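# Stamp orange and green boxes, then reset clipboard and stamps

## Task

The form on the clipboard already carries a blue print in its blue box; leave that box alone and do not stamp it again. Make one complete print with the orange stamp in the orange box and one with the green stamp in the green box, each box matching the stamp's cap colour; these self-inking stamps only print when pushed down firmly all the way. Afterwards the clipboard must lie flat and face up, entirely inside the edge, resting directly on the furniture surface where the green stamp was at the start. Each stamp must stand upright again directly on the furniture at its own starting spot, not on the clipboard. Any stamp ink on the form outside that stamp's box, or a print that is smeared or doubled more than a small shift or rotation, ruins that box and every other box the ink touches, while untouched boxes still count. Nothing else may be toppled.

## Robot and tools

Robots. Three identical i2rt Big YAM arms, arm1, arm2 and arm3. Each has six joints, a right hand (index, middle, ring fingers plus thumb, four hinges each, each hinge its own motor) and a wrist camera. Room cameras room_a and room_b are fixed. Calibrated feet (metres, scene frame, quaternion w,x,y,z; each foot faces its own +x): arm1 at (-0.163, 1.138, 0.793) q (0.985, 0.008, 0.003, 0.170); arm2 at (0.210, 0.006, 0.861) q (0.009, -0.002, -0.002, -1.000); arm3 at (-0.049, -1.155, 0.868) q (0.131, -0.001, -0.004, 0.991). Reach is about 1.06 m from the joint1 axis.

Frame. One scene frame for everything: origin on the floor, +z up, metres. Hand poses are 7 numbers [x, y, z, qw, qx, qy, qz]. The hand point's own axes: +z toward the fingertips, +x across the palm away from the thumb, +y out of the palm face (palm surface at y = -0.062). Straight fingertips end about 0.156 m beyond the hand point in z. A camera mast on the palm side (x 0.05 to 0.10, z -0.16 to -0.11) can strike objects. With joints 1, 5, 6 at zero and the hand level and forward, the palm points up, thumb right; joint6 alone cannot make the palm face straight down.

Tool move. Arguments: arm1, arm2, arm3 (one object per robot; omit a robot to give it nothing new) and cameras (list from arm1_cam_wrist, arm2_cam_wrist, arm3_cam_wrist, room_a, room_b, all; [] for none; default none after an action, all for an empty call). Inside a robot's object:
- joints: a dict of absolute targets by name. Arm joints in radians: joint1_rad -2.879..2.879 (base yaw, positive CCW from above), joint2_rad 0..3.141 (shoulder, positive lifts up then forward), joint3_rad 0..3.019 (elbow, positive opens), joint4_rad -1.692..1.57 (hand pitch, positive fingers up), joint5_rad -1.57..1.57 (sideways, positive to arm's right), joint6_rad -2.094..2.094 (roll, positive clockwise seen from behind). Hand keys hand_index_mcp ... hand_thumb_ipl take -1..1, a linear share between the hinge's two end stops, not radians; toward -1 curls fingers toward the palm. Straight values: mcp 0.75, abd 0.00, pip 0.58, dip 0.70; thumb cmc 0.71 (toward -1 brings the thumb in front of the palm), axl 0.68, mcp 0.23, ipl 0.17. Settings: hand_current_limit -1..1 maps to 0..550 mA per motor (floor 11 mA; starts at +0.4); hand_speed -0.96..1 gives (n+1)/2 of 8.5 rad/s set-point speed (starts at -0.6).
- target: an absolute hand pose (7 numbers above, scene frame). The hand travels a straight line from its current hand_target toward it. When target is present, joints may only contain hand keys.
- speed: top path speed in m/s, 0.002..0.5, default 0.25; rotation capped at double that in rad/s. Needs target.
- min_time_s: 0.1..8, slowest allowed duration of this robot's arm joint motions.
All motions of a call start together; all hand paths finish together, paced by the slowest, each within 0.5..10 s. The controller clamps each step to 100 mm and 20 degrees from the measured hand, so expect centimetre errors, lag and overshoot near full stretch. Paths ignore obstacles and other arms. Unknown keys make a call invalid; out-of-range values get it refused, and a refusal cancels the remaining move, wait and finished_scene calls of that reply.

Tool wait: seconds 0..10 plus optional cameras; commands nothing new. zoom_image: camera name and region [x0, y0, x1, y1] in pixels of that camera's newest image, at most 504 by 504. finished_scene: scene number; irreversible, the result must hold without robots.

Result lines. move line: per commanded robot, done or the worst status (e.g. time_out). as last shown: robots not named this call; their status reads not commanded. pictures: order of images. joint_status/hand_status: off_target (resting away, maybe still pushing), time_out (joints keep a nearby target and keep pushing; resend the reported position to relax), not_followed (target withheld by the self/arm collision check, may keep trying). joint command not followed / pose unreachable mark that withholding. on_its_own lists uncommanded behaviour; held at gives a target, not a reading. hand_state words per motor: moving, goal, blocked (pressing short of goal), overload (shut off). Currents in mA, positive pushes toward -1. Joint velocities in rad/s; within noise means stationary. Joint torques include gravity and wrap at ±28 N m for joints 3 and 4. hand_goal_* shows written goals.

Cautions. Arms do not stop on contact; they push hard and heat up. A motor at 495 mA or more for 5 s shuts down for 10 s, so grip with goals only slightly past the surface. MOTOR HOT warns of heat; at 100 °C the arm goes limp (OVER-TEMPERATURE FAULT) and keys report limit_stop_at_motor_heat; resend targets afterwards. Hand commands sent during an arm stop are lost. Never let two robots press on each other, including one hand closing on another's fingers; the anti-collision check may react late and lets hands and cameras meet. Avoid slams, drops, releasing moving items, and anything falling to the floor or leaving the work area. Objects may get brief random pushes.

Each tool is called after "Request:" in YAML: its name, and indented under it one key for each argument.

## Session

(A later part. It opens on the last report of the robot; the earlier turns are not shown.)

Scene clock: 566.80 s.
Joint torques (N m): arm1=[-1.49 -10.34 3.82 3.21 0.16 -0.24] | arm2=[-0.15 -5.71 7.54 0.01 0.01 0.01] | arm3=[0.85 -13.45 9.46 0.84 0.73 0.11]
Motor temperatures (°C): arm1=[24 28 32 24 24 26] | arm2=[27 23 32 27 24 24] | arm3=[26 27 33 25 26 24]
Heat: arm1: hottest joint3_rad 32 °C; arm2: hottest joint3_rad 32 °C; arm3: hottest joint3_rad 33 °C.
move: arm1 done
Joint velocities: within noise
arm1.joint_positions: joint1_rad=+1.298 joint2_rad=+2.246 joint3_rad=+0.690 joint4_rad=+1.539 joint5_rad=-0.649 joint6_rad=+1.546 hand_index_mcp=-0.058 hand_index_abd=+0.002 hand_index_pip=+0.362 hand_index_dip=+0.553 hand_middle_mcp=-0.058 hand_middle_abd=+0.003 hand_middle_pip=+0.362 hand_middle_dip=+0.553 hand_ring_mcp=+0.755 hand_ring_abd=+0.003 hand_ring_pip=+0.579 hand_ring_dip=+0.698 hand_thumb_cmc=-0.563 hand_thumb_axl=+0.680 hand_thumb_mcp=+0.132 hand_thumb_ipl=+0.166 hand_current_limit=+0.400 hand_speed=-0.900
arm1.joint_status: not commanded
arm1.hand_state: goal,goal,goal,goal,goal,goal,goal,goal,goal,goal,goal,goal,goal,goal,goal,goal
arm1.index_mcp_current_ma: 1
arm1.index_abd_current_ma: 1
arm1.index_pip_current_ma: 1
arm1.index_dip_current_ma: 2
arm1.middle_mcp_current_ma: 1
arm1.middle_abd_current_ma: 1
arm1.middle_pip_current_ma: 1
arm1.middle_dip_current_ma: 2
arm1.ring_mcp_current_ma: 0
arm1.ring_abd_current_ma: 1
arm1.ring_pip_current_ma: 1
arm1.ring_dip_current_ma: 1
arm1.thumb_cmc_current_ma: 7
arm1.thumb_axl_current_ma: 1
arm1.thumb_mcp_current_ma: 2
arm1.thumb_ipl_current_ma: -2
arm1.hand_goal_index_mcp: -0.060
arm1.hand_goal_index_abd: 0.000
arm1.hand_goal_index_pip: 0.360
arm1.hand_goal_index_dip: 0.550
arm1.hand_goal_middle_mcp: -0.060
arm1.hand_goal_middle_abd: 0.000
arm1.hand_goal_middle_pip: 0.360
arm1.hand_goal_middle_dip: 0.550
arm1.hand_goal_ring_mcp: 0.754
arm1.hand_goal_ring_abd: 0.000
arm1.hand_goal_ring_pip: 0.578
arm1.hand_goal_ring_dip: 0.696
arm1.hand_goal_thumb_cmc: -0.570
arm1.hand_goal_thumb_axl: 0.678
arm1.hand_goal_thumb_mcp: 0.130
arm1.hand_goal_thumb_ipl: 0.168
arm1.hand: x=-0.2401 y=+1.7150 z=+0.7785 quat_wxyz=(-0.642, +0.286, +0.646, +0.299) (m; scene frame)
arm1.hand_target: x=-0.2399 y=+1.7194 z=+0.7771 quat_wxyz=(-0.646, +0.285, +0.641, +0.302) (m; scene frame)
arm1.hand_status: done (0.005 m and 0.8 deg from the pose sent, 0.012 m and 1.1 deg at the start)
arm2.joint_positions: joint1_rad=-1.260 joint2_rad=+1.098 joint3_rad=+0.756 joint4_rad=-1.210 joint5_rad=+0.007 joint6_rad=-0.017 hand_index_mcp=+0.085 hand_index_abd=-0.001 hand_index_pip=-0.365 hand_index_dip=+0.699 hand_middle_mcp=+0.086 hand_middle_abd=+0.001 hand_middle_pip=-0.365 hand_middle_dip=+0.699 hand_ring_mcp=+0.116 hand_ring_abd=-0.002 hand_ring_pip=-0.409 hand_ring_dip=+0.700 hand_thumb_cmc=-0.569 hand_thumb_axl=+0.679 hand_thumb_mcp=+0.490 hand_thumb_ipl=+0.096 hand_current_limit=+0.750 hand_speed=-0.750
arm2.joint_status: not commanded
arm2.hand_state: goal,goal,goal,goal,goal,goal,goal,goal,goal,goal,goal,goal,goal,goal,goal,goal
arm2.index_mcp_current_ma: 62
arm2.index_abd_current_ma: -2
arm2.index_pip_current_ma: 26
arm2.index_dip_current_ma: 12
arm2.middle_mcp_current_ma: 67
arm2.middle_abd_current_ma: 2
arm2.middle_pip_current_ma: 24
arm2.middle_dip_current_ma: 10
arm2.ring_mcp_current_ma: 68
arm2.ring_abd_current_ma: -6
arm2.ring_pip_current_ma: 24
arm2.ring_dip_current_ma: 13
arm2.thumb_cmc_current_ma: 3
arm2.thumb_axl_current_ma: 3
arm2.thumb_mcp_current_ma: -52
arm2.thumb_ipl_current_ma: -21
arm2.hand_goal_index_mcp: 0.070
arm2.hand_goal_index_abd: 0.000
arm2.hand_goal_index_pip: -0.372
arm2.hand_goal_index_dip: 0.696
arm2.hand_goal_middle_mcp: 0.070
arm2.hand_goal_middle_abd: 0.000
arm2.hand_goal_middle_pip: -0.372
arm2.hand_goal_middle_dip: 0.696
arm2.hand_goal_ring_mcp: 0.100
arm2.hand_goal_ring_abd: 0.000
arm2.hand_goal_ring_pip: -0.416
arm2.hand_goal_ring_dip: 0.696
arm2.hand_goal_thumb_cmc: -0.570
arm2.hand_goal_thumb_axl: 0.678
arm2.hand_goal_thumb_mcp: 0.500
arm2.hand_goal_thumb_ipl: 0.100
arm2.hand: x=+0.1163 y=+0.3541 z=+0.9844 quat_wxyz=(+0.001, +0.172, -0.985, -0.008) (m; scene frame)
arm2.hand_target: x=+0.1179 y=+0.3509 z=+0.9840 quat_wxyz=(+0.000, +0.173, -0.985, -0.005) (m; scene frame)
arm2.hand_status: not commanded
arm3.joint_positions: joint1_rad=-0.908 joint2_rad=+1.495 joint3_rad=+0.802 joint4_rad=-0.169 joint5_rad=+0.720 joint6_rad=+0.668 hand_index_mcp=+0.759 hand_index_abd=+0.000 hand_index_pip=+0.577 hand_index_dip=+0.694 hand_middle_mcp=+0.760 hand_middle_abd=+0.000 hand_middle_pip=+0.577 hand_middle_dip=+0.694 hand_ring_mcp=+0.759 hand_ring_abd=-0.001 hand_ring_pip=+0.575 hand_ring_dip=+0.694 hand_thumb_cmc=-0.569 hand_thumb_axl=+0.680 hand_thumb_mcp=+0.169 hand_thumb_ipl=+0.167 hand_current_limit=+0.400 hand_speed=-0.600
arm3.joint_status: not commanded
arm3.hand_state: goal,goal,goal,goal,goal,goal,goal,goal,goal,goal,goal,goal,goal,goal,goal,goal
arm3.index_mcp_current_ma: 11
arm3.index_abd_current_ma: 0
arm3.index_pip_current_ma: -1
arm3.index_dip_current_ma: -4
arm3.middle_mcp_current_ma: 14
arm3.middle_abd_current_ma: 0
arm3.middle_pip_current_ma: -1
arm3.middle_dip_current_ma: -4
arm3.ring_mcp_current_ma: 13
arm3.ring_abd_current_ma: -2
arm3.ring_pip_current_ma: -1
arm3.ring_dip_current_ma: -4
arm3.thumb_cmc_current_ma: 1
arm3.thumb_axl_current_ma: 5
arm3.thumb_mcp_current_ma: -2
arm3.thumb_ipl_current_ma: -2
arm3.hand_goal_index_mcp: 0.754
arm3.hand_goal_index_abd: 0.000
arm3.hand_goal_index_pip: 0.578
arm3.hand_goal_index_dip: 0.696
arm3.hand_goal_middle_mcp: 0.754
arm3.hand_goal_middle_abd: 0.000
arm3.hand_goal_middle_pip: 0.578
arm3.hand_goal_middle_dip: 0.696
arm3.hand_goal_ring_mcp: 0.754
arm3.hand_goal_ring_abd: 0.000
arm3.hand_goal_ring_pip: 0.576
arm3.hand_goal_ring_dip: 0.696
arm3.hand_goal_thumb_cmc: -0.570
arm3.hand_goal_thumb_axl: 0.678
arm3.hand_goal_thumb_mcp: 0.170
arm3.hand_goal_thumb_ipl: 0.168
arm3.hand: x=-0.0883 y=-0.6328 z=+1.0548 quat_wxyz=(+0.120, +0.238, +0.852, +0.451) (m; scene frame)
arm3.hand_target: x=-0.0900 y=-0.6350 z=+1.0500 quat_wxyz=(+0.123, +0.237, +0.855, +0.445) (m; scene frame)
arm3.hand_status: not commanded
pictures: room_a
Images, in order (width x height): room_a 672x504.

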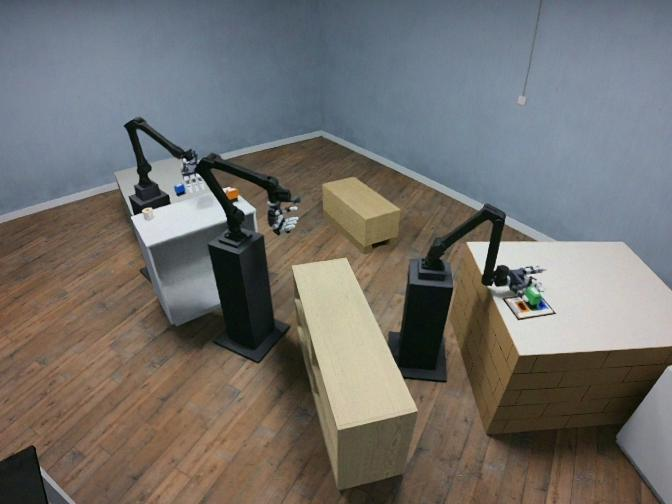

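Request:
move:
  arm1: {"joints": {"hand_index_mcp": -0.18, "hand_middle_mcp": -0.18, "hand_thumb_mcp": 0.06, "hand_thumb_ipl": 0.135}}

Request:
move:
  arm1: {"joints": {"hand_index_mcp": -0.29, "hand_middle_mcp": -0.29, "hand_thumb_mcp": 0.0, "hand_thumb_ipl": 0.11}}

Request:
move:
  arm1: {"joints": {"hand_index_mcp": -0.33, "hand_middle_mcp": -0.33, "hand_thumb_mcp": -0.03}}
  cameras: ["room_a"]

Request:
zoom_image:
  camera: "room_a"
  region: [518, 280, 552, 316]

Scene clock: 567.77 s.
Joint torques (N m): arm1=[-1.44 -10.34 3.85 3.19 0.1 -0.25] | arm2=[-0.15 -5.71 7.53 -0.02 0.02 0.01] | arm3=[0.85 -13.39 9.46 0.87 0.73 0.12]
Motor temperatures (°C): arm1=[24 28 32 24 24 26] | arm2=[27 23 32 27 24 24] | arm3=[26 27 33 25 26 24]
Heat: arm1: hottest joint3_rad 32 °C; arm2: hottest joint3_rad 32 °C; arm3: hottest joint3_rad 33 °C.
move: arm1 done
Joint velocities: within noise
arm1.joint_positions: joint1_rad=+1.298 joint2_rad=+2.246 joint3_rad=+0.690 joint4_rad=+1.539 joint5_rad=-0.648 joint6_rad=+1.546 hand_index_mcp=-0.177 hand_index_abd=+0.002 hand_index_pip=+0.362 hand_index_dip=+0.553 hand_middle_mcp=-0.177 hand_middle_abd=+0.003 hand_middle_pip=+0.362 hand_middle_dip=+0.553 hand_ring_mcp=+0.755 hand_ring_abd=+0.003 hand_ring_pip=+0.579 hand_ring_dip=+0.698 hand_thumb_cmc=-0.563 hand_thumb_axl=+0.680 hand_thumb_mcp=+0.078 hand_thumb_ipl=+0.138 hand_current_limit=+0.400 hand_speed=-0.900
arm1.joint_status: all done
arm1.hand_state: goal,goal,goal,goal,goal,goal,goal,goal,goal,goal,goal,goal,goal,goal,goal,goal
arm1.index_mcp_current_ma: 2
arm1.index_abd_current_ma: 1
arm1.index_pip_current_ma: 1
arm1.index_dip_current_ma: 2
arm1.middle_mcp_current_ma: 2
arm1.middle_abd_current_ma: 1
arm1.middle_pip_current_ma: 1
arm1.middle_dip_current_ma: 2
arm1.ring_mcp_current_ma: 0
arm1.ring_abd_current_ma: 1
arm1.ring_pip_current_ma: 1
arm1.ring_dip_current_ma: 1
arm1.thumb_cmc_current_ma: 7
arm1.thumb_axl_current_ma: 1
arm1.thumb_mcp_current_ma: 36
arm1.thumb_ipl_current_ma: 2
arm1.hand_goal_index_mcp: -0.180
arm1.hand_goal_index_abd: 0.000
arm1.hand_goal_index_pip: 0.360
arm1.hand_goal_index_dip: 0.550
arm1.hand_goal_middle_mcp: -0.180
arm1.hand_goal_middle_abd: 0.000
arm1.hand_goal_middle_pip: 0.360
arm1.hand_goal_middle_dip: 0.550
arm1.hand_goal_ring_mcp: 0.754
arm1.hand_goal_ring_abd: 0.000
arm1.hand_goal_ring_pip: 0.578
arm1.hand_goal_ring_dip: 0.696
arm1.hand_goal_thumb_cmc: -0.570
arm1.hand_goal_thumb_axl: 0.678
arm1.hand_goal_thumb_mcp: 0.060
arm1.hand_goal_thumb_ipl: 0.136
arm1.hand: x=-0.2398 y=+1.7151 z=+0.7785 quat_wxyz=(-0.642, +0.286, +0.646, +0.299) (m; scene frame)
arm1.hand_target: x=-0.2399 y=+1.7194 z=+0.7771 quat_wxyz=(-0.646, +0.285, +0.641, +0.302) (m; scene frame)
arm1.hand_status: not commanded
arm2, arm3: as last shown
pictures: none

Scene clock: 568.50 s.
Joint torques (N m): arm1=[-1.44 -10.34 3.82 3.14 0.06 -0.25] | arm2=[-0.15 -5.71 7.56 -0.01 0.02 0.01] | arm3=[0.85 -13.45 9.46 0.85 0.73 0.12]
Motor temperatures (°C): arm1=[24 28 32 24 24 26] | arm2=[27 23 32 27 24 24] | arm3=[26 27 33 25 26 24]
Heat: arm1: hottest joint3_rad 32 °C; arm2: hottest joint3_rad 32 °C; arm3: hottest joint3_rad 33 °C.
move: arm1 off_target
Joint velocities: within noise
arm1.joint_positions: joint1_rad=+1.298 joint2_rad=+2.246 joint3_rad=+0.690 joint4_rad=+1.540 joint5_rad=-0.647 joint6_rad=+1.546 hand_index_mcp=-0.211 hand_index_abd=+0.002 hand_index_pip=+0.378 hand_index_dip=+0.559 hand_middle_mcp=-0.213 hand_middle_abd=+0.003 hand_middle_pip=+0.380 hand_middle_dip=+0.559 hand_ring_mcp=+0.755 hand_ring_abd=+0.003 hand_ring_pip=+0.579 hand_ring_dip=+0.698 hand_thumb_cmc=-0.562 hand_thumb_axl=+0.680 hand_thumb_mcp=+0.075 hand_thumb_ipl=+0.137 hand_current_limit=+0.400 hand_speed=-0.900
arm1.joint_status: hand_index_mcp off_target (ended at -0.211, target -0.290); hand_middle_mcp off_target (ended at -0.213, target -0.290); hand_thumb_mcp off_target (ended at +0.075, target +0.000); hand_thumb_ipl off_target (ended at +0.137, target +0.110)
arm1.hand_state: blocked,goal,goal,goal,blocked,goal,goal,goal,goal,goal,goal,goal,goal,goal,blocked,blocked
arm1.index_mcp_current_ma: 228
arm1.index_abd_current_ma: 1
arm1.index_pip_current_ma: 26
arm1.index_dip_current_ma: 9
arm1.middle_mcp_current_ma: 217
arm1.middle_abd_current_ma: 1
arm1.middle_pip_current_ma: 28
arm1.middle_dip_current_ma: 9
arm1.ring_mcp_current_ma: 0
arm1.ring_abd_current_ma: 1
arm1.ring_pip_current_ma: 1
arm1.ring_dip_current_ma: 1
arm1.thumb_cmc_current_ma: 8
arm1.thumb_axl_current_ma: 1
arm1.thumb_mcp_current_ma: 278
arm1.thumb_ipl_current_ma: 67
arm1.hand_goal_index_mcp: -0.290
arm1.hand_goal_index_abd: 0.000
arm1.hand_goal_index_pip: 0.360
arm1.hand_goal_index_dip: 0.550
arm1.hand_goal_middle_mcp: -0.290
arm1.hand_goal_middle_abd: 0.000
arm1.hand_goal_middle_pip: 0.360
arm1.hand_goal_middle_dip: 0.550
arm1.hand_goal_ring_mcp: 0.754
arm1.hand_goal_ring_abd: 0.000
arm1.hand_goal_ring_pip: 0.578
arm1.hand_goal_ring_dip: 0.696
arm1.hand_goal_thumb_cmc: -0.570
arm1.hand_goal_thumb_axl: 0.678
arm1.hand_goal_thumb_mcp: 0.000
arm1.hand_goal_thumb_ipl: 0.110
arm1.hand: x=-0.2396 y=+1.7151 z=+0.7787 quat_wxyz=(-0.642, +0.287, +0.645, +0.300) (m; scene frame)
arm1.hand_target: x=-0.2399 y=+1.7194 z=+0.7771 quat_wxyz=(-0.646, +0.285, +0.641, +0.302) (m; scene frame)
arm1.hand_status: not commanded
arm2, arm3: as last shown
pictures: none

Scene clock: 569.03 s.
Joint torques (N m): arm1=[-1.38 -10.29 3.84 3.1 0.06 -0.25] | arm2=[-0.21 -5.71 7.56 -0.01 0.01 0.01] | arm3=[0.79 -13.39 9.46 0.85 0.73 0.12]
Motor temperatures (°C): arm1=[24 28 32 24 24 26] | arm2=[27 23 32 27 24 24] | arm3=[26 27 33 25 26 24]
Heat: arm1: hottest joint3_rad 32 °C; arm2: hottest joint3_rad 32 °C; arm3: hottest joint3_rad 33 °C.
move: arm1 off_target
Joint velocities: within noise
arm1.joint_positions: joint1_rad=+1.298 joint2_rad=+2.246 joint3_rad=+0.690 joint4_rad=+1.541 joint5_rad=-0.647 joint6_rad=+1.546 hand_index_mcp=-0.223 hand_index_abd=+0.002 hand_index_pip=+0.387 hand_index_dip=+0.563 hand_middle_mcp=-0.229 hand_middle_abd=+0.002 hand_middle_pip=+0.388 hand_middle_dip=+0.564 hand_ring_mcp=+0.755 hand_ring_abd=+0.003 hand_ring_pip=+0.579 hand_ring_dip=+0.698 hand_thumb_cmc=-0.559 hand_thumb_axl=+0.680 hand_thumb_mcp=+0.075 hand_thumb_ipl=+0.143 hand_current_limit=+0.400 hand_speed=-0.900
arm1.joint_status: hand_index_mcp off_target (ended at -0.223, target -0.330); hand_middle_mcp off_target (ended at -0.229, target -0.330); hand_thumb_mcp off_target (ended at +0.075, target -0.030)
arm1.hand_state: blocked,goal,blocked,goal,blocked,goal,blocked,goal,goal,goal,goal,goal,goal,goal,blocked,blocked
arm1.index_mcp_current_ma: 349
arm1.index_abd_current_ma: 1
arm1.index_pip_current_ma: 43
arm1.index_dip_current_ma: 16
arm1.middle_mcp_current_ma: 322
arm1.middle_abd_current_ma: 1
arm1.middle_pip_current_ma: 46
arm1.middle_dip_current_ma: 17
arm1.ring_mcp_current_ma: 0
arm1.ring_abd_current_ma: 1
arm1.ring_pip_current_ma: 1
arm1.ring_dip_current_ma: 1
arm1.thumb_cmc_current_ma: 12
arm1.thumb_axl_current_ma: 1
arm1.thumb_mcp_current_ma: 385
arm1.thumb_ipl_current_ma: 91
arm1.hand_goal_index_mcp: -0.330
arm1.hand_goal_index_abd: 0.000
arm1.hand_goal_index_pip: 0.360
arm1.hand_goal_index_dip: 0.550
arm1.hand_goal_middle_mcp: -0.330
arm1.hand_goal_middle_abd: 0.000
arm1.hand_goal_middle_pip: 0.360
arm1.hand_goal_middle_dip: 0.550
arm1.hand_goal_ring_mcp: 0.754
arm1.hand_goal_ring_abd: 0.000
arm1.hand_goal_ring_pip: 0.578
arm1.hand_goal_ring_dip: 0.696
arm1.hand_goal_thumb_cmc: -0.570
arm1.hand_goal_thumb_axl: 0.678
arm1.hand_goal_thumb_mcp: -0.030
arm1.hand_goal_thumb_ipl: 0.110
arm1.hand: x=-0.2396 y=+1.7152 z=+0.7790 quat_wxyz=(-0.642, +0.286, +0.645, +0.300) (m; scene frame)
arm1.hand_target: x=-0.2399 y=+1.7194 z=+0.7771 quat_wxyz=(-0.646, +0.285, +0.641, +0.302) (m; scene frame)
arm1.hand_status: not commanded
arm2, arm3: as last shown
pictures: room_a
Images, in order (width x height): room_a 672x504.

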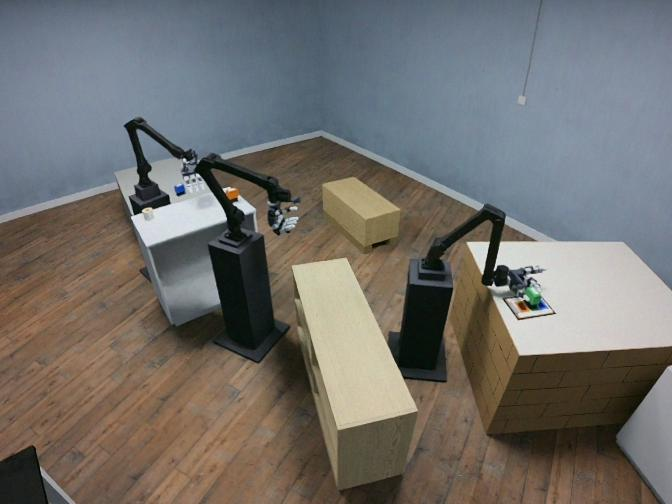

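Scaled by 14.000 from the camera's 672x504 image, which has a finer 960x720 frame.

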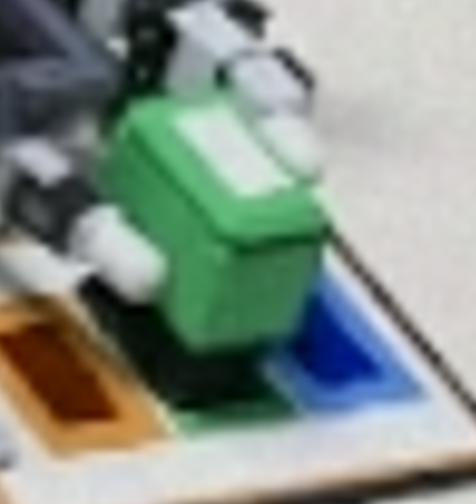

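Request:
move:
  arm1: {"target": [-0.2395, 1.7195, 0.86, 0.646, -0.285, -0.641, -0.302], "speed": 0.1}
  cameras: ["room_a"]

Request:
zoom_image:
  camera: "room_a"
  region: [500, 240, 584, 324]

Request:
zoom_image:
  camera: "room_a"
  region: [518, 288, 558, 318]

Scene clock: 570.63 s.
Joint torques (N m): arm1=[-1.44 -11.99 4.18 2.33 0.07 -0.37] | arm2=[-0.15 -5.77 7.56 -0.01 0.01 0.01] | arm3=[0.79 -13.39 9.47 0.85 0.73 0.12]
Motor temperatures (°C): arm1=[24 28 32 24 24 26] | arm2=[27 23 32 27 24 24] | arm3=[26 27 33 25 26 24]
Heat: arm1: hottest joint3_rad 32 °C; arm2: hottest joint3_rad 32 °C; arm3: hottest joint3_rad 33 °C.
move: arm1 off_target
Joint velocities: within noise
arm1.joint_positions: joint1_rad=+1.298 joint2_rad=+1.997 joint3_rad=+0.638 joint4_rad=+1.339 joint5_rad=-0.647 joint6_rad=+1.559 hand_index_mcp=-0.223 hand_index_abd=+0.000 hand_index_pip=+0.392 hand_index_dip=+0.565 hand_middle_mcp=-0.261 hand_middle_abd=+0.004 hand_middle_pip=+0.388 hand_middle_dip=+0.564 hand_ring_mcp=+0.755 hand_ring_abd=+0.003 hand_ring_pip=+0.579 hand_ring_dip=+0.698 hand_thumb_cmc=-0.525 hand_thumb_axl=+0.685 hand_thumb_mcp=+0.075 hand_thumb_ipl=+0.144 hand_current_limit=+0.400 hand_speed=-0.900
arm1.joint_status: not commanded
arm1.hand_state: blocked,goal,blocked,goal,blocked,goal,blocked,goal,goal,goal,goal,goal,blocked,goal,blocked,blocked
arm1.index_mcp_current_ma: 347
arm1.index_abd_current_ma: 0
arm1.index_pip_current_ma: 57
arm1.index_dip_current_ma: 20
arm1.middle_mcp_current_ma: 187
arm1.middle_abd_current_ma: 3
arm1.middle_pip_current_ma: 46
arm1.middle_dip_current_ma: 17
arm1.ring_mcp_current_ma: 0
arm1.ring_abd_current_ma: 1
arm1.ring_pip_current_ma: 1
arm1.ring_dip_current_ma: 1
arm1.thumb_cmc_current_ma: 94
arm1.thumb_axl_current_ma: 8
arm1.thumb_mcp_current_ma: 385
arm1.thumb_ipl_current_ma: 95
arm1.hand_goal_index_mcp: -0.330
arm1.hand_goal_index_abd: 0.000
arm1.hand_goal_index_pip: 0.360
arm1.hand_goal_index_dip: 0.550
arm1.hand_goal_middle_mcp: -0.330
arm1.hand_goal_middle_abd: 0.000
arm1.hand_goal_middle_pip: 0.360
arm1.hand_goal_middle_dip: 0.550
arm1.hand_goal_ring_mcp: 0.754
arm1.hand_goal_ring_abd: 0.000
arm1.hand_goal_ring_pip: 0.578
arm1.hand_goal_ring_dip: 0.696
arm1.hand_goal_thumb_cmc: -0.570
arm1.hand_goal_thumb_axl: 0.678
arm1.hand_goal_thumb_mcp: -0.030
arm1.hand_goal_thumb_ipl: 0.110
arm1.on_its_own: hand_middle_mcp moved -0.032 toward your old target -0.330
arm1.hand: x=-0.2395 y=+1.7175 z=+0.8490 quat_wxyz=(-0.643, +0.292, +0.644, +0.294) (m; scene frame)
arm1.hand_target: x=-0.2394 y=+1.7194 z=+0.8600 quat_wxyz=(-0.646, +0.285, +0.641, +0.302) (m; scene frame)
arm1.hand_status: off_target (0.011 m and 1.2 deg from the pose sent, 0.081 m and 0.7 deg at the start)
arm2, arm3: as last shown
pictures: room_a
Images, in order (width x height): room_a 672x504.

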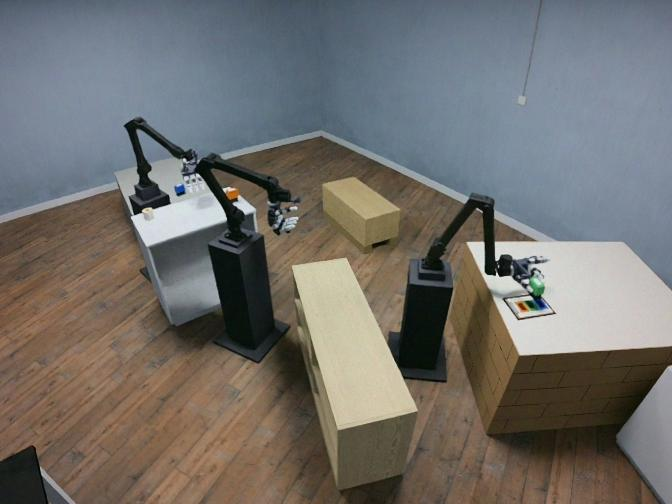

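Scaled by 6.000 from the camera's 672x504 image, which has a finer 960x720 frame.

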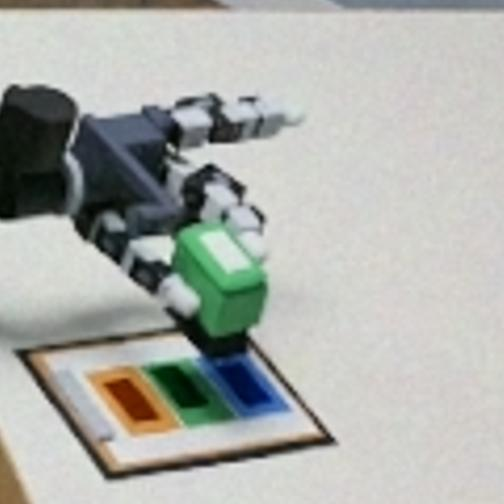

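Scaled by 12.600 from the camera's 672x504 image, which has a finer 960x720 frame.

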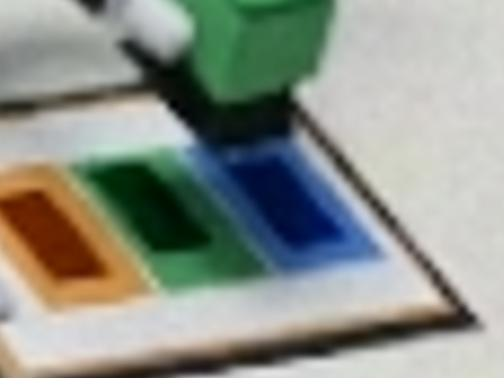

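Request:
move:
  arm1: {"target": [-0.245, 1.72, 0.92, 0.645, -0.288, -0.642, -0.298], "speed": 0.15}

Request:
move:
  arm1: {"target": [-0.638, 1.408, 0.92, 0.6243, -0.332, -0.6243, -0.332], "speed": 0.16}
  cameras: ["room_a"]

Request:
zoom_image:
  camera: "room_a"
  region: [500, 270, 570, 330]

Scene clock: 572.00 s.
Joint torques (N m): arm1=[-0.15 -10.46 6.53 2.36 0.16 -0.39] | arm2=[-0.15 -5.77 7.54 -0.02 0.01 0.01] | arm3=[0.91 -13.45 9.47 0.85 0.73 0.12]
Motor temperatures (°C): arm1=[24 28 32 24 24 26] | arm2=[27 23 32 27 24 24] | arm3=[26 27 33 25 26 24]
Heat: arm1: hottest joint3_rad 32 °C; arm2: hottest joint3_rad 32 °C; arm3: hottest joint3_rad 33 °C.
move: arm1 off_target
Joint velocities: within noise
arm1.joint_positions: joint1_rad=+1.299 joint2_rad=+1.777 joint3_rad=+0.625 joint4_rad=+1.128 joint5_rad=-0.636 joint6_rad=+1.566 hand_index_mcp=-0.223 hand_index_abd=-0.001 hand_index_pip=+0.392 hand_index_dip=+0.565 hand_middle_mcp=-0.262 hand_middle_abd=+0.005 hand_middle_pip=+0.388 hand_middle_dip=+0.564 hand_ring_mcp=+0.755 hand_ring_abd=+0.003 hand_ring_pip=+0.579 hand_ring_dip=+0.698 hand_thumb_cmc=-0.524 hand_thumb_axl=+0.685 hand_thumb_mcp=+0.075 hand_thumb_ipl=+0.144 hand_current_limit=+0.400 hand_speed=-0.900
arm1.joint_status: not commanded
arm1.hand_state: blocked,goal,blocked,goal,blocked,goal,blocked,goal,goal,goal,goal,goal,blocked,goal,blocked,blocked
arm1.index_mcp_current_ma: 347
arm1.index_abd_current_ma: 0
arm1.index_pip_current_ma: 57
arm1.index_dip_current_ma: 20
arm1.middle_mcp_current_ma: 182
arm1.middle_abd_current_ma: 3
arm1.middle_pip_current_ma: 46
arm1.middle_dip_current_ma: 17
arm1.ring_mcp_current_ma: 0
arm1.ring_abd_current_ma: 1
arm1.ring_pip_current_ma: 1
arm1.ring_dip_current_ma: 1
arm1.thumb_cmc_current_ma: 98
arm1.thumb_axl_current_ma: 8
arm1.thumb_mcp_current_ma: 385
arm1.thumb_ipl_current_ma: 96
arm1.hand_goal_index_mcp: -0.330
arm1.hand_goal_index_abd: 0.000
arm1.hand_goal_index_pip: 0.360
arm1.hand_goal_index_dip: 0.550
arm1.hand_goal_middle_mcp: -0.330
arm1.hand_goal_middle_abd: 0.000
arm1.hand_goal_middle_pip: 0.360
arm1.hand_goal_middle_dip: 0.550
arm1.hand_goal_ring_mcp: 0.754
arm1.hand_goal_ring_abd: 0.000
arm1.hand_goal_ring_pip: 0.578
arm1.hand_goal_ring_dip: 0.696
arm1.hand_goal_thumb_cmc: -0.570
arm1.hand_goal_thumb_axl: 0.678
arm1.hand_goal_thumb_mcp: -0.030
arm1.hand_goal_thumb_ipl: 0.110
arm1.hand: x=-0.2374 y=+1.7173 z=+0.9117 quat_wxyz=(-0.642, +0.298, +0.642, +0.294) (m; scene frame)
arm1.hand_target: x=-0.2450 y=+1.7199 z=+0.9200 quat_wxyz=(-0.645, +0.288, +0.642, +0.298) (m; scene frame)
arm1.hand_status: off_target (0.012 m and 1.3 deg from the pose sent, 0.071 m and 0.7 deg at the start)
arm2, arm3: as last shown
pictures: none

Scene clock: 575.73 s.
Joint torques (N m): arm1=[-1.44 -9.93 8.83 1.58 0.22 -0.36] | arm2=[-0.21 -5.77 7.51 -0.01 0.01 0.01] | arm3=[0.79 -13.39 9.46 0.85 0.73 0.12]
Motor temperatures (°C): arm1=[24 28 32 24 24 26] | arm2=[27 23 32 27 24 24] | arm3=[26 27 33 25 26 24]
Heat: arm1: hottest joint3_rad 32 °C; arm2: hottest joint3_rad 32 °C; arm3: hottest joint3_rad 33 °C.
move: arm1 off_target
Joint velocities: within noise
arm1.joint_positions: joint1_rad=+2.620 joint2_rad=+1.831 joint3_rad=+0.769 joint4_rad=+1.024 joint5_rad=+0.797 joint6_rad=+1.592 hand_index_mcp=-0.223 hand_index_abd=-0.001 hand_index_pip=+0.392 hand_index_dip=+0.565 hand_middle_mcp=-0.263 hand_middle_abd=+0.005 hand_middle_pip=+0.388 hand_middle_dip=+0.564 hand_ring_mcp=+0.754 hand_ring_abd=+0.003 hand_ring_pip=+0.579 hand_ring_dip=+0.698 hand_thumb_cmc=-0.524 hand_thumb_axl=+0.685 hand_thumb_mcp=+0.075 hand_thumb_ipl=+0.145 hand_current_limit=+0.400 hand_speed=-0.900
arm1.joint_status: not commanded
arm1.hand_state: blocked,goal,blocked,goal,blocked,goal,blocked,goal,goal,goal,goal,goal,blocked,goal,blocked,blocked
arm1.index_mcp_current_ma: 347
arm1.index_abd_current_ma: 0
arm1.index_pip_current_ma: 57
arm1.index_dip_current_ma: 20
arm1.middle_mcp_current_ma: 180
arm1.middle_abd_current_ma: 3
arm1.middle_pip_current_ma: 46
arm1.middle_dip_current_ma: 17
arm1.ring_mcp_current_ma: 0
arm1.ring_abd_current_ma: 1
arm1.ring_pip_current_ma: 1
arm1.ring_dip_current_ma: 1
arm1.thumb_cmc_current_ma: 98
arm1.thumb_axl_current_ma: 8
arm1.thumb_mcp_current_ma: 385
arm1.thumb_ipl_current_ma: 98
arm1.hand_goal_index_mcp: -0.330
arm1.hand_goal_index_abd: 0.000
arm1.hand_goal_index_pip: 0.360
arm1.hand_goal_index_dip: 0.550
arm1.hand_goal_middle_mcp: -0.330
arm1.hand_goal_middle_abd: 0.000
arm1.hand_goal_middle_pip: 0.360
arm1.hand_goal_middle_dip: 0.550
arm1.hand_goal_ring_mcp: 0.754
arm1.hand_goal_ring_abd: 0.000
arm1.hand_goal_ring_pip: 0.578
arm1.hand_goal_ring_dip: 0.696
arm1.hand_goal_thumb_cmc: -0.570
arm1.hand_goal_thumb_axl: 0.678
arm1.hand_goal_thumb_mcp: -0.030
arm1.hand_goal_thumb_ipl: 0.110
arm1.hand: x=-0.6266 y=+1.4072 z=+0.9163 quat_wxyz=(-0.620, +0.331, +0.629, +0.333) (m; scene frame)
arm1.hand_target: x=-0.6376 y=+1.4079 z=+0.9201 quat_wxyz=(-0.624, +0.332, +0.624, +0.332) (m; scene frame)
arm1.hand_status: off_target (0.012 m and 0.7 deg from the pose sent, 0.506 m and 6.5 deg at the start)
arm2, arm3: as last shown
pictures: room_a
Images, in order (width x height): room_a 672x504.

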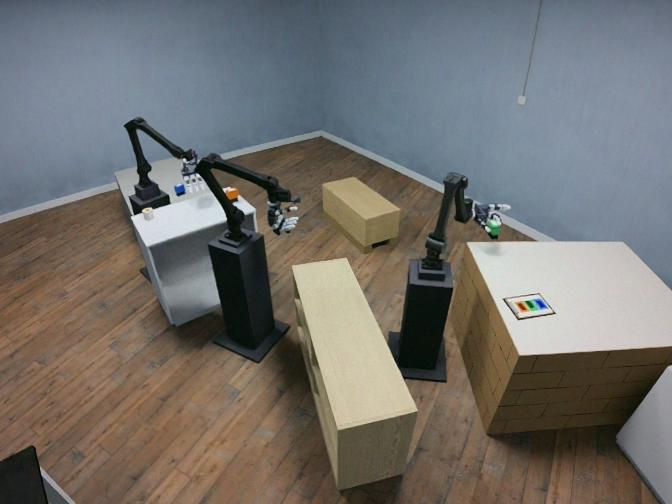

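Scaled by 7.200 from the camera's 672x504 image, which has a finer 960x720 frame.

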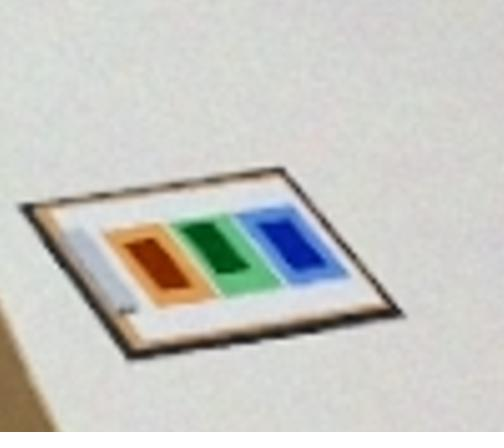

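Request:
zoom_image:
  camera: "room_a"
  region: [514, 298, 550, 314]

Request:
move:
  arm1: {"target": [-0.641, 1.406, 0.80, 0.6243, -0.332, -0.6243, -0.332], "speed": 0.12}
  cameras: ["room_a"]

Request:
zoom_image:
  camera: "room_a"
  region: [460, 190, 540, 270]

Scaled by 14.000 from the camera's 672x504 image, which has a finer 960x720 frame.

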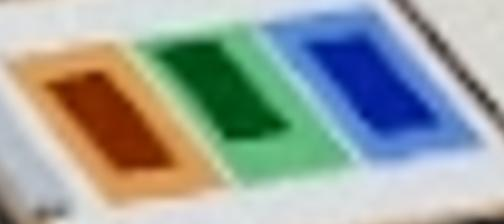

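Scene clock: 578.77 s.
Joint torques (N m): arm1=[-0.67 -11.99 5.61 2.67 0.24 -0.39] | arm2=[-0.21 -5.71 7.53 -0.01 0.01 0.01] | arm3=[0.79 -13.45 9.47 0.85 0.73 0.12]
Motor temperatures (°C): arm1=[24 28 32 24 24 26] | arm2=[27 23 32 27 24 24] | arm3=[26 27 33 24 26 24]
Heat: arm1: hottest joint3_rad 32 °C; arm2: hottest joint3_rad 32 °C; arm3: hottest joint3_rad 33 °C.
move: arm1 off_target
Joint velocities: within noise
arm1.joint_positions: joint1_rad=+2.620 joint2_rad=+2.186 joint3_rad=+0.825 joint4_rad=+1.300 joint5_rad=+0.806 joint6_rad=+1.596 hand_index_mcp=-0.223 hand_index_abd=-0.001 hand_index_pip=+0.392 hand_index_dip=+0.565 hand_middle_mcp=-0.263 hand_middle_abd=+0.005 hand_middle_pip=+0.388 hand_middle_dip=+0.564 hand_ring_mcp=+0.754 hand_ring_abd=+0.003 hand_ring_pip=+0.579 hand_ring_dip=+0.698 hand_thumb_cmc=-0.524 hand_thumb_axl=+0.685 hand_thumb_mcp=+0.075 hand_thumb_ipl=+0.145 hand_current_limit=+0.400 hand_speed=-0.900
arm1.joint_status: not commanded
arm1.hand_state: blocked,goal,blocked,goal,blocked,goal,blocked,goal,goal,goal,goal,goal,blocked,goal,blocked,blocked
arm1.index_mcp_current_ma: 347
arm1.index_abd_current_ma: 0
arm1.index_pip_current_ma: 57
arm1.index_dip_current_ma: 20
arm1.middle_mcp_current_ma: 180
arm1.middle_abd_current_ma: 3
arm1.middle_pip_current_ma: 46
arm1.middle_dip_current_ma: 17
arm1.ring_mcp_current_ma: 0
arm1.ring_abd_current_ma: 1
arm1.ring_pip_current_ma: 1
arm1.ring_dip_current_ma: 1
arm1.thumb_cmc_current_ma: 99
arm1.thumb_axl_current_ma: 8
arm1.thumb_mcp_current_ma: 385
arm1.thumb_ipl_current_ma: 98
arm1.hand_goal_index_mcp: -0.330
arm1.hand_goal_index_abd: 0.000
arm1.hand_goal_index_pip: 0.360
arm1.hand_goal_index_dip: 0.550
arm1.hand_goal_middle_mcp: -0.330
arm1.hand_goal_middle_abd: 0.000
arm1.hand_goal_middle_pip: 0.360
arm1.hand_goal_middle_dip: 0.550
arm1.hand_goal_ring_mcp: 0.754
arm1.hand_goal_ring_abd: 0.000
arm1.hand_goal_ring_pip: 0.578
arm1.hand_goal_ring_dip: 0.696
arm1.hand_goal_thumb_cmc: -0.570
arm1.hand_goal_thumb_axl: 0.678
arm1.hand_goal_thumb_mcp: -0.030
arm1.hand_goal_thumb_ipl: 0.110
arm1.hand: x=-0.6292 y=+1.4098 z=+0.7941 quat_wxyz=(-0.611, +0.333, +0.634, +0.337) (m; scene frame)
arm1.hand_target: x=-0.6407 y=+1.4059 z=+0.8001 quat_wxyz=(-0.624, +0.332, +0.624, +0.332) (m; scene frame)
arm1.hand_status: off_target (0.014 m and 2.0 deg from the pose sent, 0.117 m and 0.7 deg at the start)
arm2, arm3: as last shown
pictures: room_a
Images, in order (width x height): room_a 672x504.

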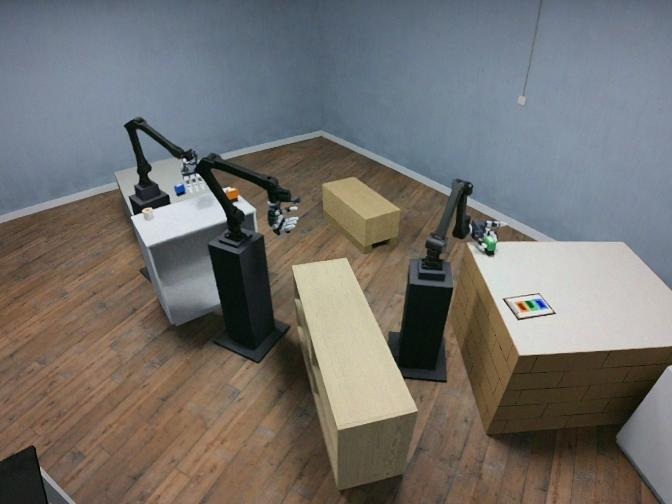

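Scaled by 6.300 from the camera's 672x504 image, which has a finer 960x720 frame.

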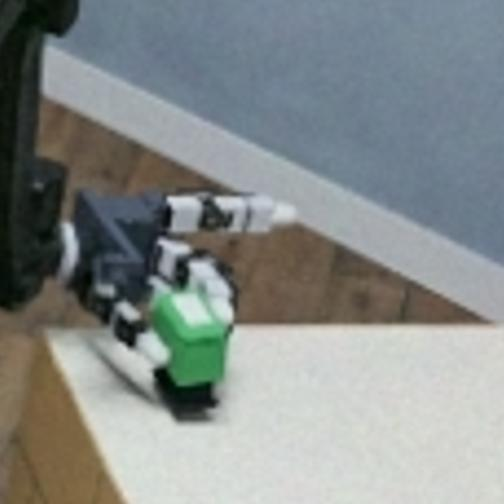

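Request:
move:
  arm1: {"target": [-0.641, 1.405, 0.783, 0.6243, -0.332, -0.6243, -0.332], "speed": 0.06}

Request:
move:
  arm1: {"target": [-0.641, 1.404, 0.776, 0.6243, -0.332, -0.6243, -0.332], "speed": 0.04}

Scene clock: 580.10 s.
Joint torques (N m): arm1=[-0.5 -11.63 5.31 2.73 0.25 -0.39] | arm2=[-0.15 -5.71 7.54 -0.01 0.02 0.01] | arm3=[0.79 -13.45 9.47 0.84 0.73 0.12]
Motor temperatures (°C): arm1=[24 28 32 24 24 26] | arm2=[27 23 32 27 24 24] | arm3=[26 27 33 24 26 24]
Heat: arm1: hottest joint3_rad 32 °C; arm2: hottest joint3_rad 32 °C; arm3: hottest joint3_rad 33 °C.
move: arm1 off_target
Joint velocities: within noise
arm1.joint_positions: joint1_rad=+2.620 joint2_rad=+2.229 joint3_rad=+0.839 joint4_rad=+1.335 joint5_rad=+0.808 joint6_rad=+1.596 hand_index_mcp=-0.223 hand_index_abd=-0.001 hand_index_pip=+0.392 hand_index_dip=+0.565 hand_middle_mcp=-0.263 hand_middle_abd=+0.005 hand_middle_pip=+0.388 hand_middle_dip=+0.564 hand_ring_mcp=+0.754 hand_ring_abd=+0.003 hand_ring_pip=+0.579 hand_ring_dip=+0.698 hand_thumb_cmc=-0.524 hand_thumb_axl=+0.685 hand_thumb_mcp=+0.075 hand_thumb_ipl=+0.145 hand_current_limit=+0.400 hand_speed=-0.900
arm1.joint_status: not commanded
arm1.hand_state: blocked,goal,blocked,goal,blocked,goal,blocked,goal,goal,goal,goal,goal,blocked,goal,blocked,blocked
arm1.index_mcp_current_ma: 347
arm1.index_abd_current_ma: 0
arm1.index_pip_current_ma: 57
arm1.index_dip_current_ma: 20
arm1.middle_mcp_current_ma: 180
arm1.middle_abd_current_ma: 3
arm1.middle_pip_current_ma: 46
arm1.middle_dip_current_ma: 17
arm1.ring_mcp_current_ma: 0
arm1.ring_abd_current_ma: 1
arm1.ring_pip_current_ma: 1
arm1.ring_dip_current_ma: 1
arm1.thumb_cmc_current_ma: 99
arm1.thumb_axl_current_ma: 8
arm1.thumb_mcp_current_ma: 385
arm1.thumb_ipl_current_ma: 98
arm1.hand_goal_index_mcp: -0.330
arm1.hand_goal_index_abd: 0.000
arm1.hand_goal_index_pip: 0.360
arm1.hand_goal_index_dip: 0.550
arm1.hand_goal_middle_mcp: -0.330
arm1.hand_goal_middle_abd: 0.000
arm1.hand_goal_middle_pip: 0.360
arm1.hand_goal_middle_dip: 0.550
arm1.hand_goal_ring_mcp: 0.754
arm1.hand_goal_ring_abd: 0.000
arm1.hand_goal_ring_pip: 0.578
arm1.hand_goal_ring_dip: 0.696
arm1.hand_goal_thumb_cmc: -0.570
arm1.hand_goal_thumb_axl: 0.678
arm1.hand_goal_thumb_mcp: -0.030
arm1.hand_goal_thumb_ipl: 0.110
arm1.hand: x=-0.6300 y=+1.4098 z=+0.7809 quat_wxyz=(-0.613, +0.334, +0.632, +0.336) (m; scene frame)
arm1.hand_target: x=-0.6407 y=+1.4048 z=+0.7830 quat_wxyz=(-0.624, +0.332, +0.625, +0.332) (m; scene frame)
arm1.hand_status: off_target (0.012 m and 1.6 deg from the pose sent, 0.017 m and 2.0 deg at the start)
arm2.joint_positions: joint1_rad=-1.260 joint2_rad=+1.098 joint3_rad=+0.756 joint4_rad=-1.210 joint5_rad=+0.007 joint6_rad=-0.017 hand_index_mcp=+0.085 hand_index_abd=-0.001 hand_index_pip=-0.365 hand_index_dip=+0.699 hand_middle_mcp=+0.086 hand_middle_abd=+0.001 hand_middle_pip=-0.365 hand_middle_dip=+0.699 hand_ring_mcp=+0.116 hand_ring_abd=-0.002 hand_ring_pip=-0.409 hand_ring_dip=+0.700 hand_thumb_cmc=-0.569 hand_thumb_axl=+0.679 hand_thumb_mcp=+0.490 hand_thumb_ipl=+0.096 hand_current_limit=+0.750 hand_speed=-0.750
arm2.joint_status: not commanded
arm2.hand_state: goal,goal,goal,goal,goal,goal,goal,goal,goal,goal,goal,goal,goal,goal,goal,goal
arm2.index_mcp_current_ma: 62
arm2.index_abd_current_ma: -2
arm2.index_pip_current_ma: 26
arm2.index_dip_current_ma: 12
arm2.middle_mcp_current_ma: 67
arm2.middle_abd_current_ma: 2
arm2.middle_pip_current_ma: 24
arm2.middle_dip_current_ma: 10
arm2.ring_mcp_current_ma: 68
arm2.ring_abd_current_ma: -6
arm2.ring_pip_current_ma: 24
arm2.ring_dip_current_ma: 13
arm2.thumb_cmc_current_ma: 3
arm2.thumb_axl_current_ma: 3
arm2.thumb_mcp_current_ma: -52
arm2.thumb_ipl_current_ma: -21
arm2.hand_goal_index_mcp: 0.070
arm2.hand_goal_index_abd: 0.000
arm2.hand_goal_index_pip: -0.372
arm2.hand_goal_index_dip: 0.696
arm2.hand_goal_middle_mcp: 0.070
arm2.hand_goal_middle_abd: 0.000
arm2.hand_goal_middle_pip: -0.372
arm2.hand_goal_middle_dip: 0.696
arm2.hand_goal_ring_mcp: 0.100
arm2.hand_goal_ring_abd: 0.000
arm2.hand_goal_ring_pip: -0.416
arm2.hand_goal_ring_dip: 0.696
arm2.hand_goal_thumb_cmc: -0.570
arm2.hand_goal_thumb_axl: 0.678
arm2.hand_goal_thumb_mcp: 0.500
arm2.hand_goal_thumb_ipl: 0.100
arm2.hand: x=+0.1163 y=+0.3541 z=+0.9844 quat_wxyz=(+0.001, +0.172, -0.985, -0.008) (m; scene frame)
arm2.hand_target: x=+0.1179 y=+0.3509 z=+0.9840 quat_wxyz=(+0.000, +0.173, -0.985, -0.005) (m; scene frame)
arm2.hand_status: not commanded
arm3.joint_positions: joint1_rad=-0.908 joint2_rad=+1.495 joint3_rad=+0.802 joint4_rad=-0.169 joint5_rad=+0.720 joint6_rad=+0.668 hand_index_mcp=+0.759 hand_index_abd=+0.000 hand_index_pip=+0.577 hand_index_dip=+0.694 hand_middle_mcp=+0.760 hand_middle_abd=+0.000 hand_middle_pip=+0.577 hand_middle_dip=+0.694 hand_ring_mcp=+0.759 hand_ring_abd=-0.001 hand_ring_pip=+0.575 hand_ring_dip=+0.694 hand_thumb_cmc=-0.569 hand_thumb_axl=+0.680 hand_thumb_mcp=+0.169 hand_thumb_ipl=+0.167 hand_current_limit=+0.400 hand_speed=-0.600
arm3.joint_status: not commanded
arm3.hand_state: goal,goal,goal,goal,goal,goal,goal,goal,goal,goal,goal,goal,goal,goal,goal,goal
arm3.index_mcp_current_ma: 11
arm3.index_abd_current_ma: 0
arm3.index_pip_current_ma: -1
arm3.index_dip_current_ma: -4
arm3.middle_mcp_current_ma: 14
arm3.middle_abd_current_ma: 0
arm3.middle_pip_current_ma: -1
arm3.middle_dip_current_ma: -4
arm3.ring_mcp_current_ma: 13
arm3.ring_abd_current_ma: -2
arm3.ring_pip_current_ma: -1
arm3.ring_dip_current_ma: -4
arm3.thumb_cmc_current_ma: 1
arm3.thumb_axl_current_ma: 5
arm3.thumb_mcp_current_ma: -2
arm3.thumb_ipl_current_ma: -2
arm3.hand_goal_index_mcp: 0.754
arm3.hand_goal_index_abd: 0.000
arm3.hand_goal_index_pip: 0.578
arm3.hand_goal_index_dip: 0.696
arm3.hand_goal_middle_mcp: 0.754
arm3.hand_goal_middle_abd: 0.000
arm3.hand_goal_middle_pip: 0.578
arm3.hand_goal_middle_dip: 0.696
arm3.hand_goal_ring_mcp: 0.754
arm3.hand_goal_ring_abd: 0.000
arm3.hand_goal_ring_pip: 0.576
arm3.hand_goal_ring_dip: 0.696
arm3.hand_goal_thumb_cmc: -0.570
arm3.hand_goal_thumb_axl: 0.678
arm3.hand_goal_thumb_mcp: 0.170
arm3.hand_goal_thumb_ipl: 0.168
arm3.hand: x=-0.0883 y=-0.6328 z=+1.0548 quat_wxyz=(+0.120, +0.238, +0.852, +0.451) (m; scene frame)
arm3.hand_target: x=-0.0900 y=-0.6350 z=+1.0500 quat_wxyz=(+0.123, +0.237, +0.855, +0.445) (m; scene frame)
arm3.hand_status: not commanded
pictures: none

Scene clock: 581.07 s.
Joint torques (N m): arm1=[-0.5 -10.99 5.19 2.66 0.19 -0.39] | arm2=[-0.21 -5.71 7.53 -0.01 0.02 0.01] | arm3=[0.91 -13.45 9.46 0.87 0.73 0.11]
Motor temperatures (°C): arm1=[24 28 32 24 24 26] | arm2=[27 23 32 27 24 24] | arm3=[26 27 33 24 26 24]
Heat: arm1: hottest joint3_rad 32 °C; arm2: hottest joint3_rad 32 °C; arm3: hottest joint3_rad 33 °C.
move: arm1 off_target
Joint velocities: within noise
arm1.joint_positions: joint1_rad=+2.622 joint2_rad=+2.241 joint3_rad=+0.846 joint4_rad=+1.350 joint5_rad=+0.811 joint6_rad=+1.596 hand_index_mcp=-0.223 hand_index_abd=-0.003 hand_index_pip=+0.392 hand_index_dip=+0.565 hand_middle_mcp=-0.263 hand_middle_abd=+0.003 hand_middle_pip=+0.388 hand_middle_dip=+0.564 hand_ring_mcp=+0.754 hand_ring_abd=+0.003 hand_ring_pip=+0.579 hand_ring_dip=+0.698 hand_thumb_cmc=-0.524 hand_thumb_axl=+0.685 hand_thumb_mcp=+0.075 hand_thumb_ipl=+0.145 hand_current_limit=+0.400 hand_speed=-0.900
arm1.joint_status: not commanded
arm1.hand_state: blocked,goal,blocked,goal,blocked,goal,blocked,goal,goal,goal,goal,goal,blocked,goal,blocked,blocked
arm1.index_mcp_current_ma: 347
arm1.index_abd_current_ma: -2
arm1.index_pip_current_ma: 57
arm1.index_dip_current_ma: 20
arm1.middle_mcp_current_ma: 180
arm1.middle_abd_current_ma: 2
arm1.middle_pip_current_ma: 46
arm1.middle_dip_current_ma: 17
arm1.ring_mcp_current_ma: 0
arm1.ring_abd_current_ma: 1
arm1.ring_pip_current_ma: 1
arm1.ring_dip_current_ma: 1
arm1.thumb_cmc_current_ma: 98
arm1.thumb_axl_current_ma: 8
arm1.thumb_mcp_current_ma: 385
arm1.thumb_ipl_current_ma: 98
arm1.hand_goal_index_mcp: -0.330
arm1.hand_goal_index_abd: 0.000
arm1.hand_goal_index_pip: 0.360
arm1.hand_goal_index_dip: 0.550
arm1.hand_goal_middle_mcp: -0.330
arm1.hand_goal_middle_abd: 0.000
arm1.hand_goal_middle_pip: 0.360
arm1.hand_goal_middle_dip: 0.550
arm1.hand_goal_ring_mcp: 0.754
arm1.hand_goal_ring_abd: 0.000
arm1.hand_goal_ring_pip: 0.578
arm1.hand_goal_ring_dip: 0.696
arm1.hand_goal_thumb_cmc: -0.570
arm1.hand_goal_thumb_axl: 0.678
arm1.hand_goal_thumb_mcp: -0.030
arm1.hand_goal_thumb_ipl: 0.110
arm1.hand: x=-0.6313 y=+1.4093 z=+0.7786 quat_wxyz=(-0.616, +0.336, +0.628, +0.336) (m; scene frame)
arm1.hand_target: x=-0.6406 y=+1.4039 z=+0.7760 quat_wxyz=(-0.624, +0.332, +0.625, +0.332) (m; scene frame)
arm1.hand_status: off_target (0.011 m and 1.2 deg from the pose sent, 0.013 m and 1.6 deg at the start)
arm2, arm3: as last shown
pictures: none

Request:
move:
  arm1: {"target": [-0.641, 1.404, 0.768, 0.6243, -0.332, -0.6243, -0.332], "speed": 0.04}
  cameras: ["room_a"]

Request:
zoom_image:
  camera: "room_a"
  region: [466, 220, 516, 270]

Scene clock: 582.17 s.
Joint torques (N m): arm1=[-0.5 -10.58 4.97 2.52 0.12 -0.29] | arm2=[-0.21 -5.77 7.53 -0.02 0.02 0.01] | arm3=[0.79 -13.39 9.47 0.85 0.73 0.12]
Motor temperatures (°C): arm1=[24 28 32 24 24 26] | arm2=[27 23 32 27 24 24] | arm3=[26 27 33 24 26 24]
Heat: arm1: hottest joint3_rad 32 °C; arm2: hottest joint3_rad 32 °C; arm3: hottest joint3_rad 33 °C.
move: arm1 off_target
Joint velocities: within noise
arm1.joint_positions: joint1_rad=+2.622 joint2_rad=+2.256 joint3_rad=+0.856 joint4_rad=+1.369 joint5_rad=+0.813 joint6_rad=+1.584 hand_index_mcp=-0.226 hand_index_abd=-0.010 hand_index_pip=+0.392 hand_index_dip=+0.565 hand_middle_mcp=-0.263 hand_middle_abd=-0.004 hand_middle_pip=+0.393 hand_middle_dip=+0.567 hand_ring_mcp=+0.754 hand_ring_abd=+0.003 hand_ring_pip=+0.579 hand_ring_dip=+0.698 hand_thumb_cmc=-0.538 hand_thumb_axl=+0.683 hand_thumb_mcp=+0.075 hand_thumb_ipl=+0.148 hand_current_limit=+0.400 hand_speed=-0.900
arm1.joint_status: not commanded
arm1.hand_state: blocked,goal,blocked,goal,blocked,goal,blocked,goal,goal,goal,goal,goal,blocked,goal,blocked,blocked
arm1.index_mcp_current_ma: 334
arm1.index_abd_current_ma: -9
arm1.index_pip_current_ma: 57
arm1.index_dip_current_ma: 20
arm1.middle_mcp_current_ma: 180
arm1.middle_abd_current_ma: -3
arm1.middle_pip_current_ma: 58
arm1.middle_dip_current_ma: 23
arm1.ring_mcp_current_ma: 0
arm1.ring_abd_current_ma: 1
arm1.ring_pip_current_ma: 1
arm1.ring_dip_current_ma: 1
arm1.thumb_cmc_current_ma: 59
arm1.thumb_axl_current_ma: 6
arm1.thumb_mcp_current_ma: 385
arm1.thumb_ipl_current_ma: 111
arm1.hand_goal_index_mcp: -0.330
arm1.hand_goal_index_abd: 0.000
arm1.hand_goal_index_pip: 0.360
arm1.hand_goal_index_dip: 0.550
arm1.hand_goal_middle_mcp: -0.330
arm1.hand_goal_middle_abd: 0.000
arm1.hand_goal_middle_pip: 0.360
arm1.hand_goal_middle_dip: 0.550
arm1.hand_goal_ring_mcp: 0.754
arm1.hand_goal_ring_abd: 0.000
arm1.hand_goal_ring_pip: 0.578
arm1.hand_goal_ring_dip: 0.696
arm1.hand_goal_thumb_cmc: -0.570
arm1.hand_goal_thumb_axl: 0.678
arm1.hand_goal_thumb_mcp: -0.030
arm1.hand_goal_thumb_ipl: 0.110
arm1.hand: x=-0.6329 y=+1.4099 z=+0.7766 quat_wxyz=(-0.619, +0.334, +0.626, +0.339) (m; scene frame)
arm1.hand_target: x=-0.6405 y=+1.4039 z=+0.7682 quat_wxyz=(-0.624, +0.332, +0.624, +0.332) (m; scene frame)
arm1.hand_status: off_target (0.013 m and 1.0 deg from the pose sent, 0.015 m and 1.1 deg at the start)
arm2, arm3: as last shown
pictures: room_a
Images, in order (width x height): room_a 672x504.

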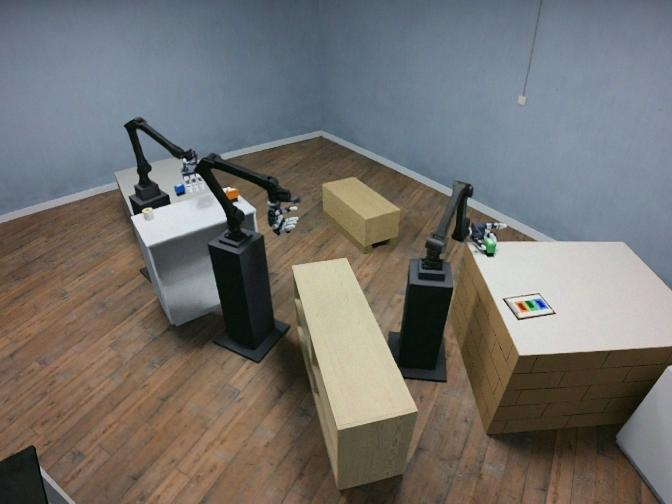

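Scaled by 10.080 from the camera's 672x504 image, which has a finer 960x720 frame.

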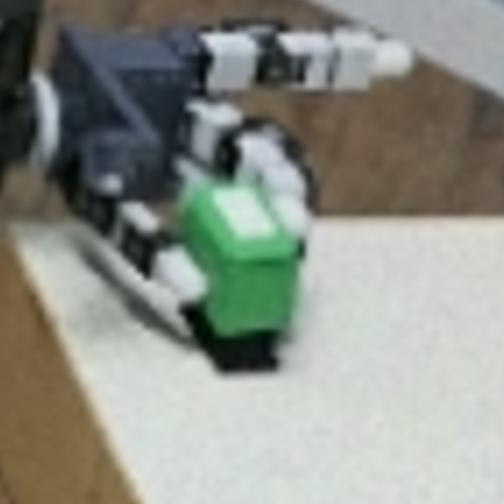

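Request:
move:
  arm1: {"target": [-0.641, 1.404, 0.762, 0.6243, -0.332, -0.6243, -0.332], "speed": 0.04}
  cameras: ["room_a"]

Request:
zoom_image:
  camera: "room_a"
  region: [466, 220, 516, 270]

Scene clock: 583.23 s.
Joint torques (N m): arm1=[-0.44 -10.4 4.77 2.45 0.11 -0.2] | arm2=[-0.21 -5.71 7.54 -0.01 0.02 0.01] | arm3=[0.85 -13.45 9.46 0.85 0.73 0.12]
Motor temperatures (°C): arm1=[24 28 32 24 24 26] | arm2=[27 23 32 27 24 24] | arm3=[26 27 33 24 26 24]
Heat: arm1: hottest joint3_rad 32 °C; arm2: hottest joint3_rad 32 °C; arm3: hottest joint3_rad 33 °C.
move: arm1 off_target
Joint velocities: within noise
arm1.joint_positions: joint1_rad=+2.622 joint2_rad=+2.270 joint3_rad=+0.864 joint4_rad=+1.382 joint5_rad=+0.813 joint6_rad=+1.574 hand_index_mcp=-0.228 hand_index_abd=-0.012 hand_index_pip=+0.392 hand_index_dip=+0.565 hand_middle_mcp=-0.263 hand_middle_abd=-0.008 hand_middle_pip=+0.400 hand_middle_dip=+0.571 hand_ring_mcp=+0.754 hand_ring_abd=+0.003 hand_ring_pip=+0.579 hand_ring_dip=+0.698 hand_thumb_cmc=-0.551 hand_thumb_axl=+0.681 hand_thumb_mcp=+0.075 hand_thumb_ipl=+0.149 hand_current_limit=+0.400 hand_speed=-0.900
arm1.joint_status: not commanded
arm1.hand_state: blocked,goal,blocked,goal,blocked,goal,blocked,blocked,goal,goal,goal,goal,goal,goal,blocked,blocked
arm1.index_mcp_current_ma: 325
arm1.index_abd_current_ma: -12
arm1.index_pip_current_ma: 57
arm1.index_dip_current_ma: 20
arm1.middle_mcp_current_ma: 180
arm1.middle_abd_current_ma: -7
arm1.middle_pip_current_ma: 78
arm1.middle_dip_current_ma: 32
arm1.ring_mcp_current_ma: 0
arm1.ring_abd_current_ma: 1
arm1.ring_pip_current_ma: 1
arm1.ring_dip_current_ma: 1
arm1.thumb_cmc_current_ma: 27
arm1.thumb_axl_current_ma: 2
arm1.thumb_mcp_current_ma: 385
arm1.thumb_ipl_current_ma: 115
arm1.hand_goal_index_mcp: -0.330
arm1.hand_goal_index_abd: 0.000
arm1.hand_goal_index_pip: 0.360
arm1.hand_goal_index_dip: 0.550
arm1.hand_goal_middle_mcp: -0.330
arm1.hand_goal_middle_abd: 0.000
arm1.hand_goal_middle_pip: 0.360
arm1.hand_goal_middle_dip: 0.550
arm1.hand_goal_ring_mcp: 0.754
arm1.hand_goal_ring_abd: 0.000
arm1.hand_goal_ring_pip: 0.578
arm1.hand_goal_ring_dip: 0.696
arm1.hand_goal_thumb_cmc: -0.570
arm1.hand_goal_thumb_axl: 0.678
arm1.hand_goal_thumb_mcp: -0.030
arm1.hand_goal_thumb_ipl: 0.110
arm1.hand: x=-0.6341 y=+1.4103 z=+0.7739 quat_wxyz=(-0.619, +0.331, +0.625, +0.341) (m; scene frame)
arm1.hand_target: x=-0.6405 y=+1.4039 z=+0.7622 quat_wxyz=(-0.624, +0.332, +0.625, +0.332) (m; scene frame)
arm1.hand_status: off_target (0.015 m and 1.2 deg from the pose sent, 0.018 m and 1.0 deg at the start)
arm2, arm3: as last shown
pictures: room_a
Images, in order (width x height): room_a 672x504.

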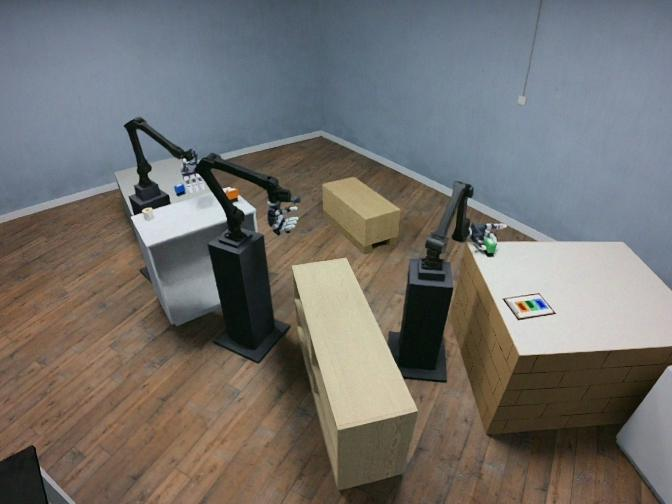

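Scaled by 10.080 from the camera's 672x504 image, which has a finer 960x720 frame.

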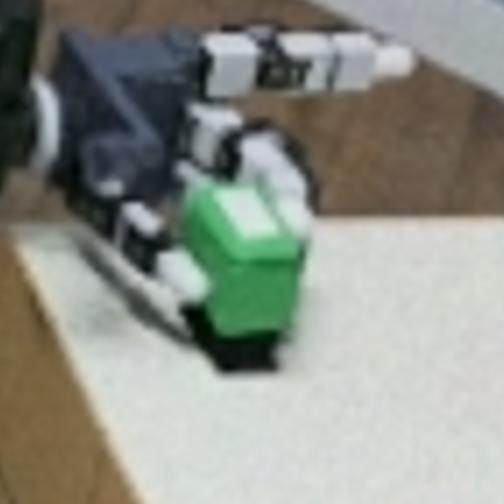

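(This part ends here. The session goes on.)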